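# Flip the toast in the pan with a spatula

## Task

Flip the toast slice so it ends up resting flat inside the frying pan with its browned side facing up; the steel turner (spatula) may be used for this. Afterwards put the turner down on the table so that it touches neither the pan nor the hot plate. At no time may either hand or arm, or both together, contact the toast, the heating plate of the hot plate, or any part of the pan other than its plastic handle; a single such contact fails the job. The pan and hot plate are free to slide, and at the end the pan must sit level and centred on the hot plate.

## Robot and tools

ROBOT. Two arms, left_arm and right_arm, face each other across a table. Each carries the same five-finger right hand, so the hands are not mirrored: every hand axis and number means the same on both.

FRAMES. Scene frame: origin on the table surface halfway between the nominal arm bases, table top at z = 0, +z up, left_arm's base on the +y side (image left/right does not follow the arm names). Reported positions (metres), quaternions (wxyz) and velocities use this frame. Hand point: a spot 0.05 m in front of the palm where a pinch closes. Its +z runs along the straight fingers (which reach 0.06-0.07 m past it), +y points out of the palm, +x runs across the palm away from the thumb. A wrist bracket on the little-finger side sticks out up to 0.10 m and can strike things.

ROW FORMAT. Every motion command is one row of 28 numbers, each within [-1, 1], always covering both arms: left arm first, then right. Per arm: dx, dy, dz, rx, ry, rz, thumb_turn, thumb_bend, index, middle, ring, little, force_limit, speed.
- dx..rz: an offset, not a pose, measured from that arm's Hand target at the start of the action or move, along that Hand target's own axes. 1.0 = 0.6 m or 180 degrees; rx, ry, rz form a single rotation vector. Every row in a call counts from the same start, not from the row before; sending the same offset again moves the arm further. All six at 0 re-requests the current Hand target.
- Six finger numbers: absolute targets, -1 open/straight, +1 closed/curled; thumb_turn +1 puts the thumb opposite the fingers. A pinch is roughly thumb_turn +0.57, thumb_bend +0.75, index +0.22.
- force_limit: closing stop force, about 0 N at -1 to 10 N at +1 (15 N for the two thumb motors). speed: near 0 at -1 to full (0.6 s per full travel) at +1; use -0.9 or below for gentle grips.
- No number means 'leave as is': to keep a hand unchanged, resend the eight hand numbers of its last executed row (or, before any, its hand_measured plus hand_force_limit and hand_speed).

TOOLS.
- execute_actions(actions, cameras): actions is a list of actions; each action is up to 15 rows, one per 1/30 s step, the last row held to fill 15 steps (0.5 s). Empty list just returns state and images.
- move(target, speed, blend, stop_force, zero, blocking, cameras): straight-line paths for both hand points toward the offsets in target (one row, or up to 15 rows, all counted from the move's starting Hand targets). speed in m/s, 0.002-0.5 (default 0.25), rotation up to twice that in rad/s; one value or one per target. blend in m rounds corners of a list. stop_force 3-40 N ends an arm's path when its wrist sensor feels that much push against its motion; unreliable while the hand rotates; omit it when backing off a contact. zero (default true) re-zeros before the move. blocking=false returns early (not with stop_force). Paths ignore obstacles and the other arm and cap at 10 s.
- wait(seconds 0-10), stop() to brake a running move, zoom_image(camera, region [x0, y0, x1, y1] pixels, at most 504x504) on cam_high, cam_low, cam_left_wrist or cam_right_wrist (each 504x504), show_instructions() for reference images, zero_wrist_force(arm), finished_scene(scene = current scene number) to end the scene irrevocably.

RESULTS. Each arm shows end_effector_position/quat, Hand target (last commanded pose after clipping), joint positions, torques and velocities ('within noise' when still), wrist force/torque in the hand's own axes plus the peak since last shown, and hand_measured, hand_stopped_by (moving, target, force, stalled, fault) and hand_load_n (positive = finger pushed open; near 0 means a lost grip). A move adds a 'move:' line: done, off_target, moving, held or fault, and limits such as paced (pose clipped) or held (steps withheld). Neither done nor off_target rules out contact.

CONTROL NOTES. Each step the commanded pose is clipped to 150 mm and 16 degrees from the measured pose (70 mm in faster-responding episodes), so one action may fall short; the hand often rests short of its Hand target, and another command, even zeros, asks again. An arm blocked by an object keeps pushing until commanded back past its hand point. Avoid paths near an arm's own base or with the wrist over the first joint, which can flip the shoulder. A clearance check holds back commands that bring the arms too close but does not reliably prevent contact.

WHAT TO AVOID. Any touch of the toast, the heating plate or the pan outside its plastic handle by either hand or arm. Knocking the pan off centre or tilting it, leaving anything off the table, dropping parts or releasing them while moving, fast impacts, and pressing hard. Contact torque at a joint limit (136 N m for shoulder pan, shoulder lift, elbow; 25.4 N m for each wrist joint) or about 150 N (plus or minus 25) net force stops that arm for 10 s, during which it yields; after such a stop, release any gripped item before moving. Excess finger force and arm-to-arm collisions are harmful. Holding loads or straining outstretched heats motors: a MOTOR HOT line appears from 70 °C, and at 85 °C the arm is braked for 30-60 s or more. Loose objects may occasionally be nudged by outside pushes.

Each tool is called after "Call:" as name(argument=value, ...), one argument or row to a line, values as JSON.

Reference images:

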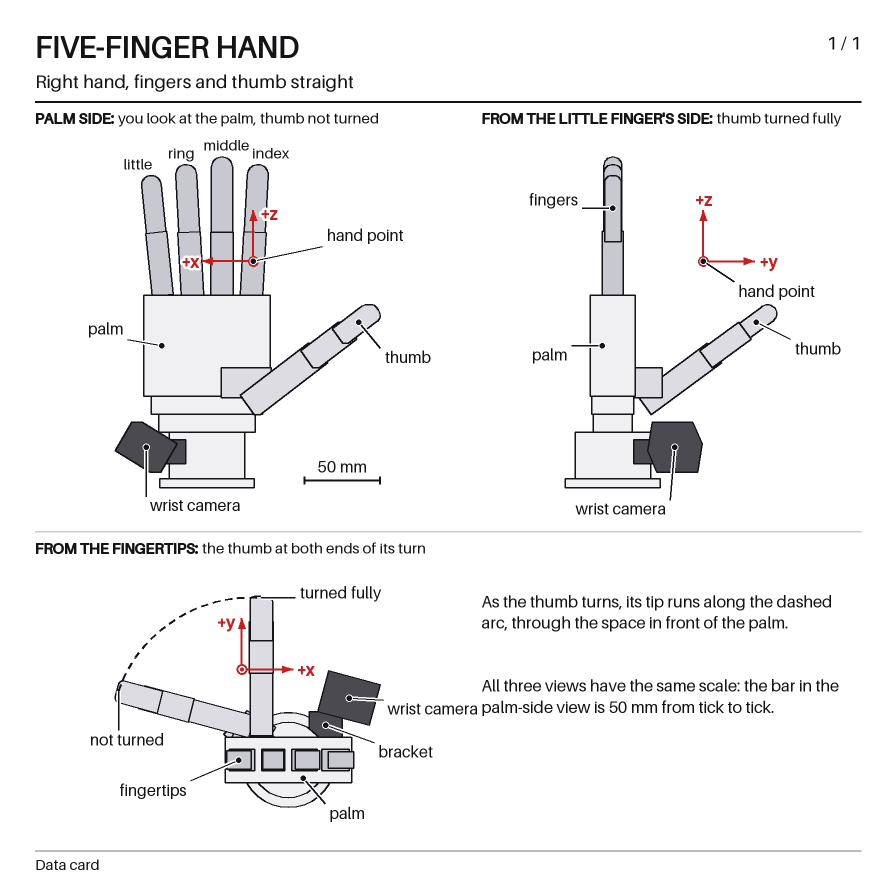

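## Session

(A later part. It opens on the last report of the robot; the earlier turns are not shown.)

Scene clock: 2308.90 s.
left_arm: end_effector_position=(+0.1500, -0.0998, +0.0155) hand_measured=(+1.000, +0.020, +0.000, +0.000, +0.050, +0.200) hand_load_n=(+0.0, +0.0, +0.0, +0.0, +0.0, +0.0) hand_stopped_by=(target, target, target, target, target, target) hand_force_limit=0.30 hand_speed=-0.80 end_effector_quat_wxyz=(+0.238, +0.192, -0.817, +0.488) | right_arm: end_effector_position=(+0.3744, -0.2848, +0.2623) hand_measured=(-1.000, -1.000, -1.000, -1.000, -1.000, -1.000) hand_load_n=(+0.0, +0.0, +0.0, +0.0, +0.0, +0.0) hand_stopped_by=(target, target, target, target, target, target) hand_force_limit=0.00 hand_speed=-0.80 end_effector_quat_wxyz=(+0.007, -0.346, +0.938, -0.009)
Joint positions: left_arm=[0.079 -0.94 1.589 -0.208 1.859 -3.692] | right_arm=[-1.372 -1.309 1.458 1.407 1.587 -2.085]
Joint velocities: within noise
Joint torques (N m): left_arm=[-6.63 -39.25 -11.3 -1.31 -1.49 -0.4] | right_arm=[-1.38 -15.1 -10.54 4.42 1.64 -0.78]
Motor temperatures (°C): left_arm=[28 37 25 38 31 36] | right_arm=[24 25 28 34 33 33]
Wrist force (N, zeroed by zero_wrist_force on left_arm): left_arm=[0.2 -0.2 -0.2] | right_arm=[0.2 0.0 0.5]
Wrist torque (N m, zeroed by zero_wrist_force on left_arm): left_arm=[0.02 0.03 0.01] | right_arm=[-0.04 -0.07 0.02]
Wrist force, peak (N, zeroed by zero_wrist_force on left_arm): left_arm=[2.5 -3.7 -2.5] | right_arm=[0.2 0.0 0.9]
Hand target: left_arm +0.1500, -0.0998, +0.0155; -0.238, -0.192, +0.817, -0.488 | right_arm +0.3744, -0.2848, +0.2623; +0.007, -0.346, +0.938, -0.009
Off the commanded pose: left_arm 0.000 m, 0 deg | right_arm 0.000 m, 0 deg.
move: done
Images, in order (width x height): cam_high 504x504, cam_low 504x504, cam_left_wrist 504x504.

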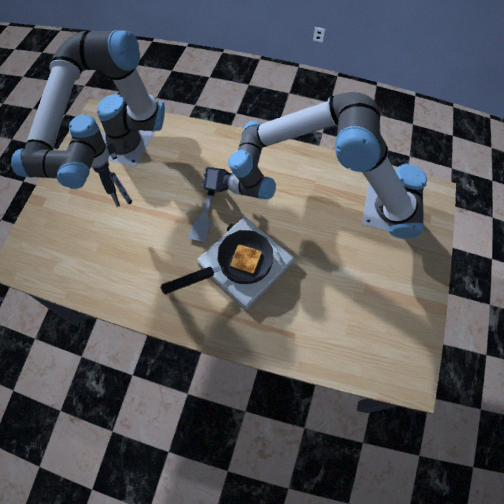

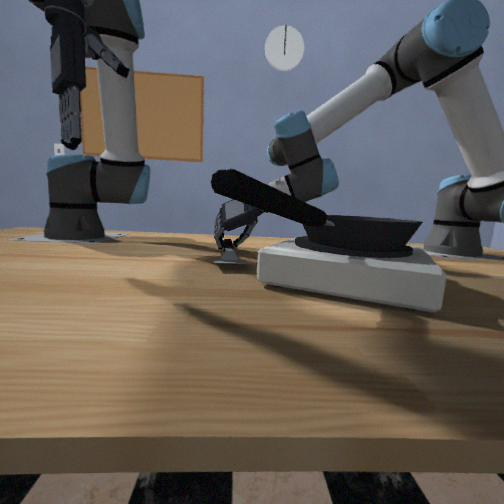

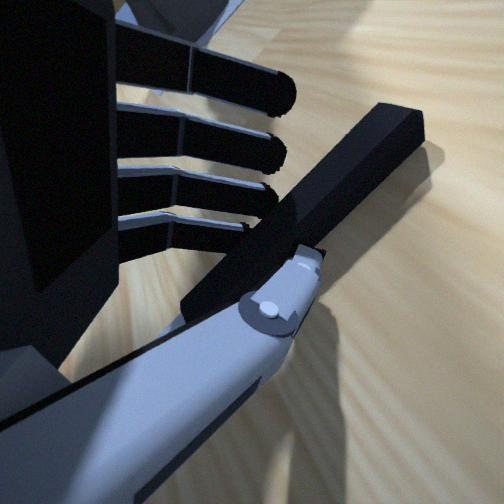

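Call:
move(
  target=[
    [0.0, 0.0, 0.0,0,0,0,1,-0.4,-0.5,-0.5,-0.5,-0.5,0.0,-0.6,0,0,0,0,0,0,-1,-1,-1,-1,-1,-1,0,-0.8],
    [0.0768,-0.0941,-0.0545,0,0,0,1,-0.4,-0.5,-0.5,-0.5,-0.5,0.0,-0.6,0,0,0,0,0,0,-1,-1,-1,-1,-1,-1,0,-0.8],
  ],
  speed=[0.01,0.05],
  cameras=["cam_high","cam_low","cam_left_wrist"],
)

Call:
zoom_image(
  camera="cam_low",
  region=[180, 180, 280, 280],
)

Scene clock: 2318.90 s.
left_arm: end_effector_position=(+0.1499, -0.0998, +0.0955) hand_measured=(+1.000, -0.400, -0.500, -0.500, -0.500, -0.500) hand_load_n=(+0.0, +0.0, +0.0, +0.0, +0.0, +0.0) hand_stopped_by=(target, target, target, target, target, target) hand_force_limit=0.00 hand_speed=-0.60 end_effector_quat_wxyz=(+0.238, +0.192, -0.817, +0.488) end_effector_velocity=(-0.001, +0.000, -0.002) end_effector_angular_velocity=(+0.000, +0.000, -0.002) | right_arm: end_effector_position=(+0.3744, -0.2848, +0.2623) hand_measured=(-1.000, -1.000, -1.000, -1.000, -1.000, -1.000) hand_load_n=(+0.0, +0.0, +0.0, +0.0, +0.0, +0.0) hand_stopped_by=(target, target, target, target, target, target) hand_force_limit=0.00 hand_speed=-0.80 end_effector_quat_wxyz=(+0.007, -0.346, +0.938, -0.009)
Joint positions: left_arm=[0.079 -1.04 1.519 -0.037 1.859 -3.693] | right_arm=[-1.372 -1.309 1.458 1.407 1.587 -2.085]
Joint velocities: left_arm=[-0.001 0.002 0.003 -0.006 0.001 0] | right_arm=[within noise]
Joint torques (N m): left_arm=[-12.97 -30.62 -11.53 -1.77 -1.43 -1.29] | right_arm=[0.01 -15.2 -10.28 4.41 1.63 -0.41]
Motor temperatures (°C): left_arm=[28 37 25 38 31 36] | right_arm=[24 25 28 34 33 33]
Wrist force (N, zeroed by zero_wrist_force on left_arm): left_arm=[0.1 -0.1 -0.4] | right_arm=[0.0 0.1 0.4]
Wrist torque (N m, zeroed by zero_wrist_force on left_arm): left_arm=[0.04 0.04 0.01] | right_arm=[-0.02 -0.03 0.01]
Wrist force, peak (N, zeroed by zero_wrist_force on left_arm): left_arm=[0.6 -0.7 -0.7] | right_arm=[0.3 -0.1 0.8]
Hand target: left_arm +0.1499, -0.0998, +0.0953; -0.238, -0.192, +0.817, -0.488 | right_arm +0.3744, -0.2848, +0.2623; +0.007, -0.346, +0.938, -0.009
Off the commanded pose: left_arm 0.000 m, 0 deg | right_arm 0.000 m, 0 deg.
move: done
Images, in order (width x height): cam_high 504x504, cam_low 504x504, cam_left_wrist 504x504.

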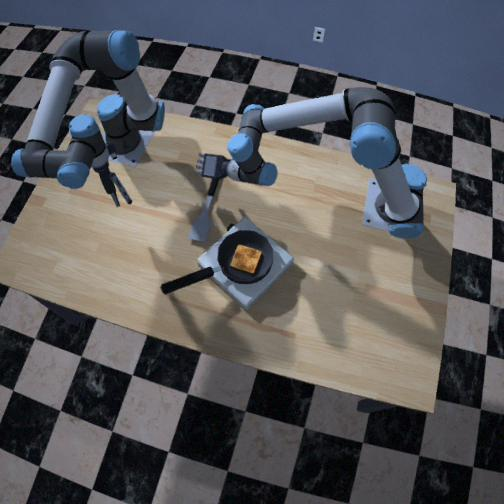

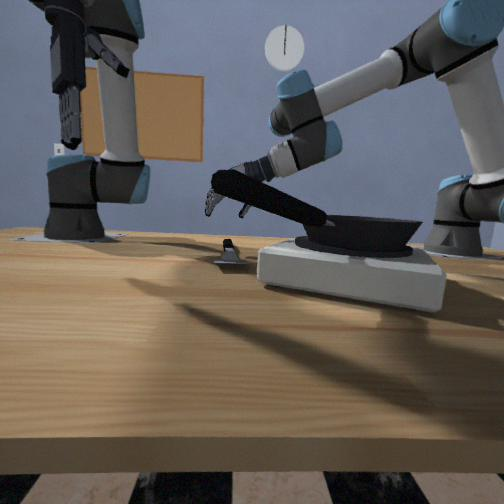

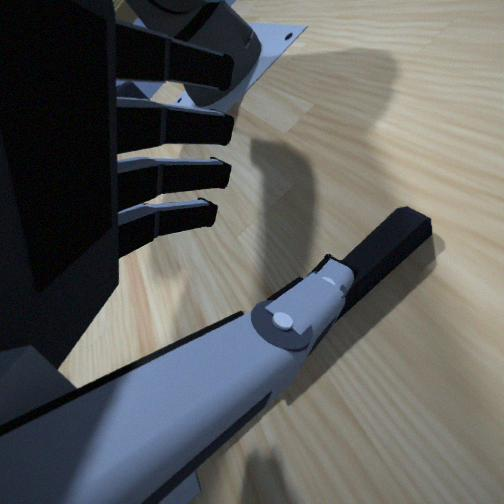

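Scaled by 5.040.

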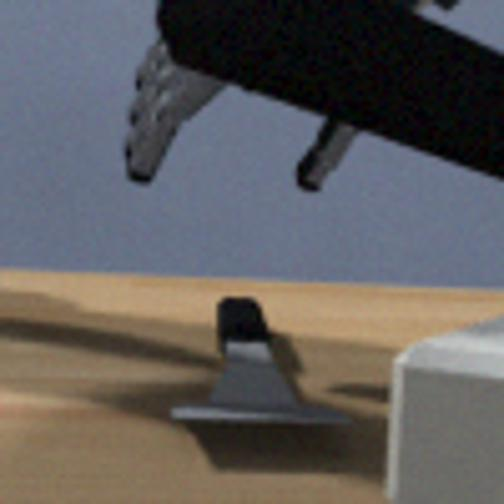

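Call:
move(
  target=[
    [0.192,-0.235,-0.136,0,0,0,1,-0.4,-0.5,-0.5,-0.5,-0.5,0.0,-0.6,0,0,0,0,0,0,-1,-1,-1,-1,-1,-1,0,-0.8],
    [0.267,-0.024,-0.598,0,0,0,1,-0.4,-0.5,-0.5,-0.5,-0.5,0.0,-0.6,-0.2157,0.2553,0.0793,0,0,0,-1,-1,-1,-1,-1,-1,0,-0.8],
  ],
  speed=[0.15,0.2],
)

Call:
zoom_image(
  camera="cam_high",
  region=[200, 210, 300, 310],
)

Call:
zoom_image(
  camera="cam_low",
  region=[280, 200, 360, 280],
)

Call:
zoom_image(
  camera="cam_low",
  region=[360, 200, 440, 280],
)

Call:
zoom_image(
  camera="cam_right_wrist",
  region=[235, 230, 415, 400],
)

Scene clock: 2389.50 s.
left_arm: end_effector_position=(+0.1000, +0.1998, +0.3449) hand_measured=(+1.000, -0.400, -0.500, -0.500, -0.500, -0.500) hand_load_n=(+0.0, +0.0, +0.0, +0.0, -0.5, +0.0) hand_stopped_by=(target, target, target, target, target, target) hand_force_limit=0.00 hand_speed=-0.60 end_effector_quat_wxyz=(+0.238, +0.192, -0.817, +0.488) | right_arm: end_effector_position=(+0.3745, -0.0850, +0.2120) hand_measured=(-1.000, -1.000, -1.000, -1.000, -1.000, -1.000) hand_load_n=(+0.0, +0.0, +0.0, +0.0, +0.0, +0.0) hand_stopped_by=(target, target, target, target, target, target) hand_force_limit=0.00 hand_speed=-0.80 end_effector_quat_wxyz=(+0.006, -0.346, +0.938, -0.009)
Joint positions: left_arm=[-0.024 -1.916 1.825 0.522 1.766 -3.737] | right_arm=[-0.971 -0.969 1.093 1.438 1.592 -1.685]
Joint velocities: within noise
Joint torques (N m): left_arm=[13.47 -14.68 -14.69 0.46 1.9 1.69] | right_arm=[5.95 -42.64 -24.91 -0.15 0.83 -0.74]
Motor temperatures (°C): left_arm=[28 37 25 38 31 36] | right_arm=[24 25 28 34 33 33]
Wrist force (N, zeroed by zero_wrist_force on left_arm): left_arm=[0.2 -0.1 -0.5] | right_arm=[-0.1 -0.2 0.3]
Wrist torque (N m, zeroed by zero_wrist_force on left_arm): left_arm=[0.04 0.04 0.00] | right_arm=[-0.07 -0.02 -0.02]
Wrist force, peak (N, zeroed by zero_wrist_force on left_arm): left_arm=[0.8 -1.8 0.8] | right_arm=[-0.9 0.9 0.9]
Hand target: left_arm +0.1000, +0.1999, +0.3449; -0.238, -0.192, +0.817, -0.488 | right_arm +0.3745, -0.0849, +0.2120; +0.007, -0.346, +0.938, -0.009
Off the commanded pose: left_arm 0.000 m, 0 deg | right_arm 0.000 m, 0 deg.
move: done

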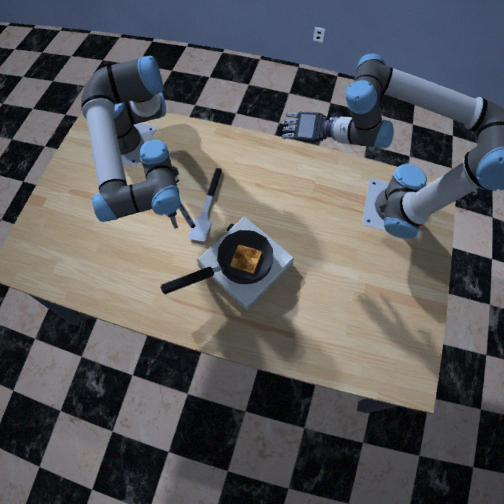

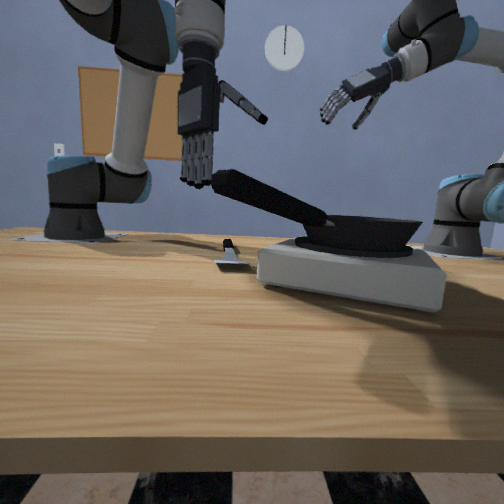

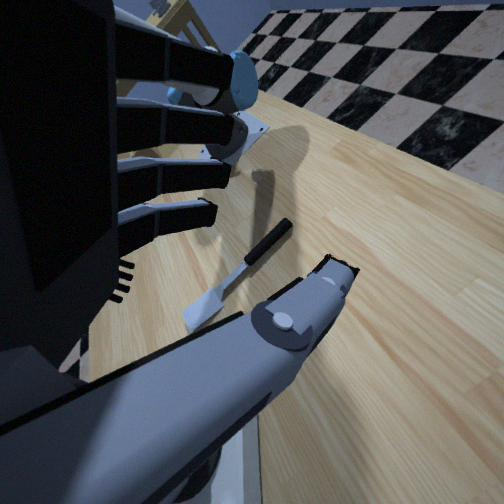

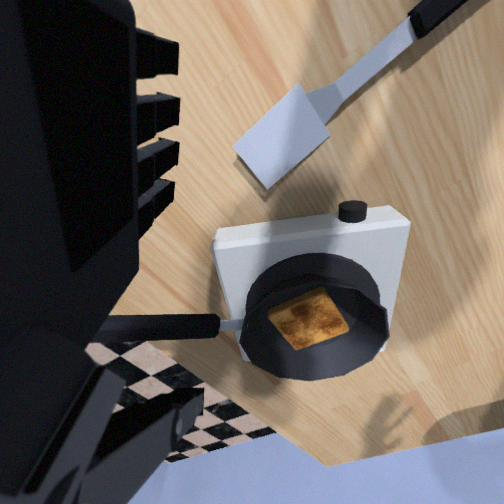

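Scaled by 5.040.

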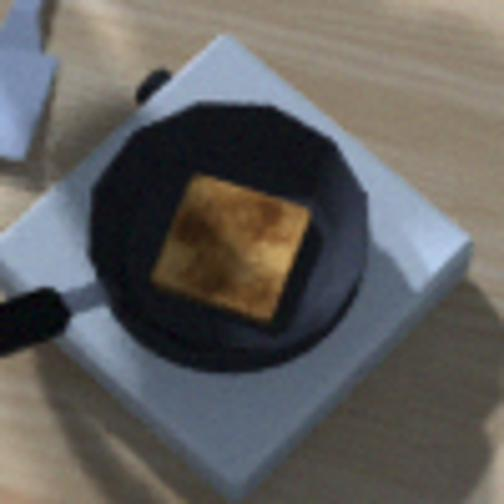

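Scaled by 6.300.

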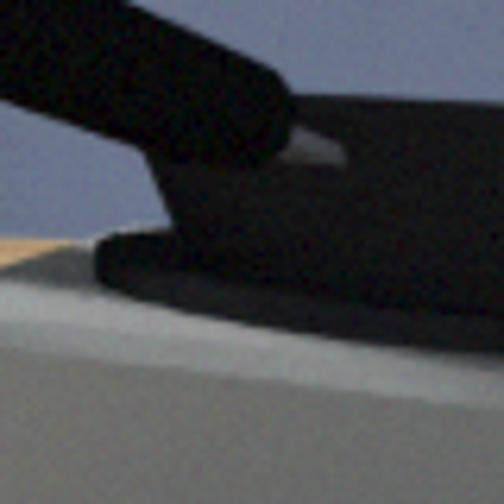

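Scaled by 6.300.

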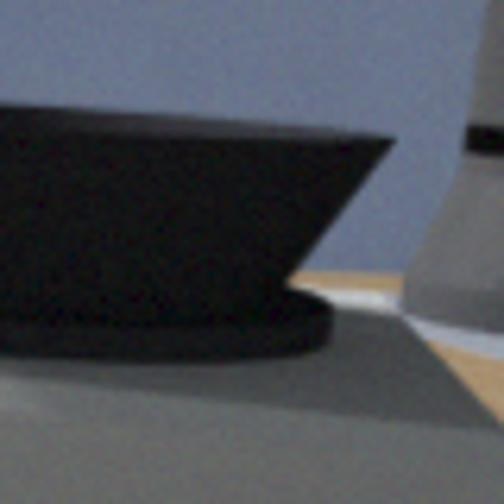

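Scaled by 2.800.

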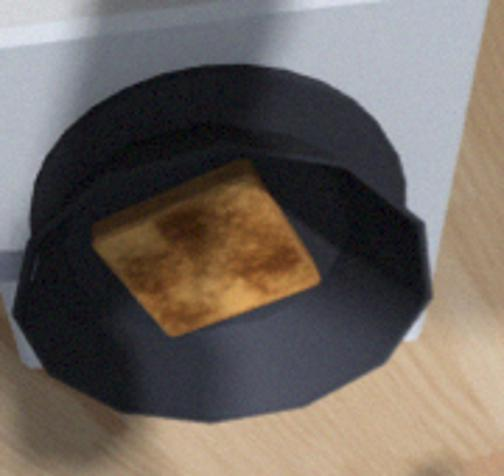

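Call:
execute_actions(
  actions=[],
)

Call:
zoom_image(
  camera="cam_low",
  region=[260, 80, 460, 280],
)

Scene clock: 2427.13 s.
left_arm: end_effector_position=(+0.1000, +0.1999, +0.3449) hand_measured=(+1.000, -0.400, -0.500, -0.500, -0.500, -0.500) hand_load_n=(+0.0, +0.0, +0.0, +0.0, +0.0, +0.0) hand_stopped_by=(target, target, target, target, target, target) hand_force_limit=0.00 hand_speed=-0.60 end_effector_quat_wxyz=(+0.238, +0.192, -0.817, +0.488) | right_arm: end_effector_position=(+0.3745, -0.0849, +0.2120) hand_measured=(-1.000, -1.000, -1.000, -1.000, -1.000, -1.000) hand_load_n=(+0.0, +0.0, +0.0, +0.0, +0.0, +0.0) hand_stopped_by=(target, target, target, target, target, target) hand_force_limit=0.00 hand_speed=-0.80 end_effector_quat_wxyz=(+0.007, -0.346, +0.938, -0.009)
Joint positions: left_arm=[-0.024 -1.916 1.825 0.523 1.766 -3.737] | right_arm=[-0.971 -0.969 1.093 1.438 1.592 -1.684]
Joint velocities: within noise
Joint torques (N m): left_arm=[12.51 -15.26 -17.35 0.79 2 1.57] | right_arm=[7.1 -28.99 -25.41 0.45 -1.62 2.21]
Motor temperatures (°C): left_arm=[28 37 25 37 31 36] | right_arm=[24 25 28 34 33 33]
Wrist force (N, zeroed by zero_wrist_force on left_arm): left_arm=[0.0 -0.2 -0.4] | right_arm=[0.1 -0.1 0.4]
Wrist torque (N m, zeroed by zero_wrist_force on left_arm): left_arm=[0.03 0.06 -0.02] | right_arm=[-0.07 -0.06 -0.01]
Wrist force, peak (N, zeroed by zero_wrist_force on left_arm): left_arm=[-0.2 -0.1 -0.8] | right_arm=[-0.2 0.3 0.9]
Hand target: left_arm +0.1000, +0.1999, +0.3449; -0.238, -0.192, +0.817, -0.488 | right_arm +0.3745, -0.0849, +0.2120; +0.007, -0.346, +0.938, -0.009
Off the commanded pose: left_arm 0.000 m, 0 deg | right_arm 0.000 m, 0 deg.

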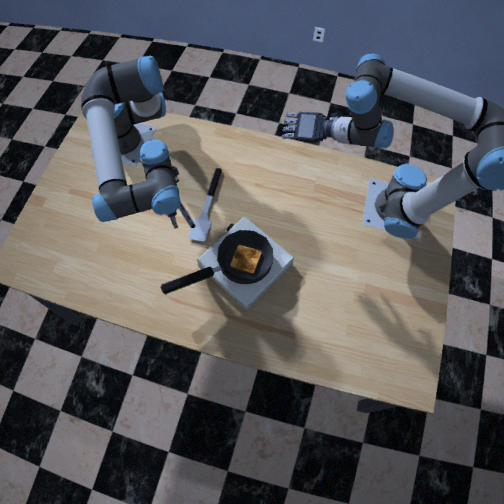

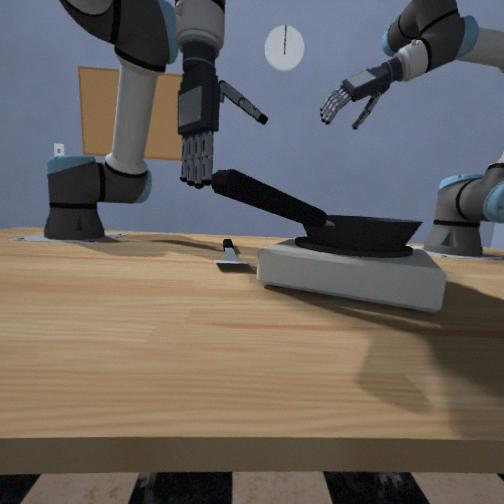

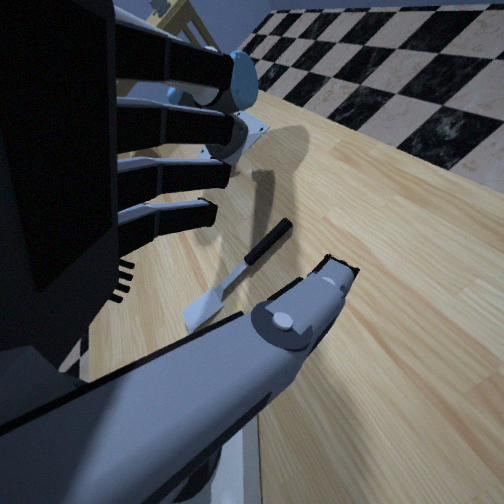

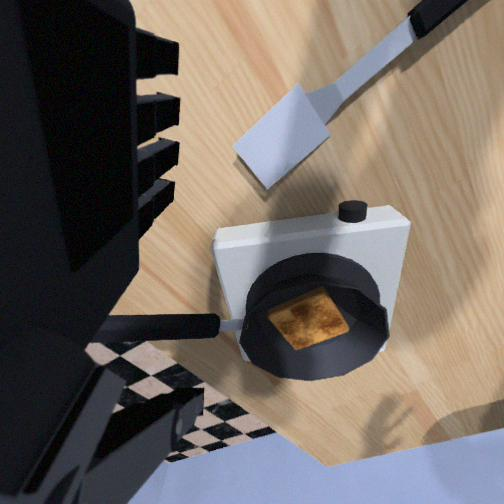

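Scaled by 2.520.

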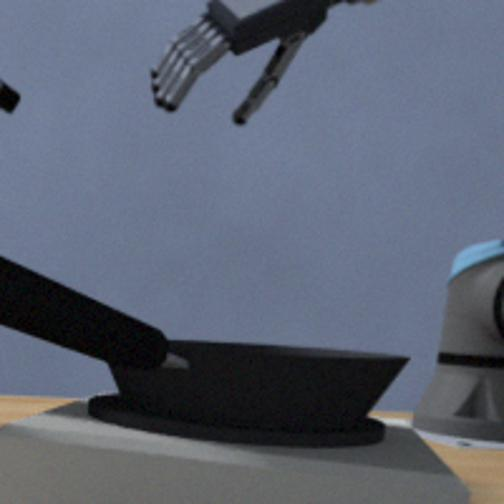

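Call:
finished_scene(
  scene=1,
)

The scene is finished: the task was done.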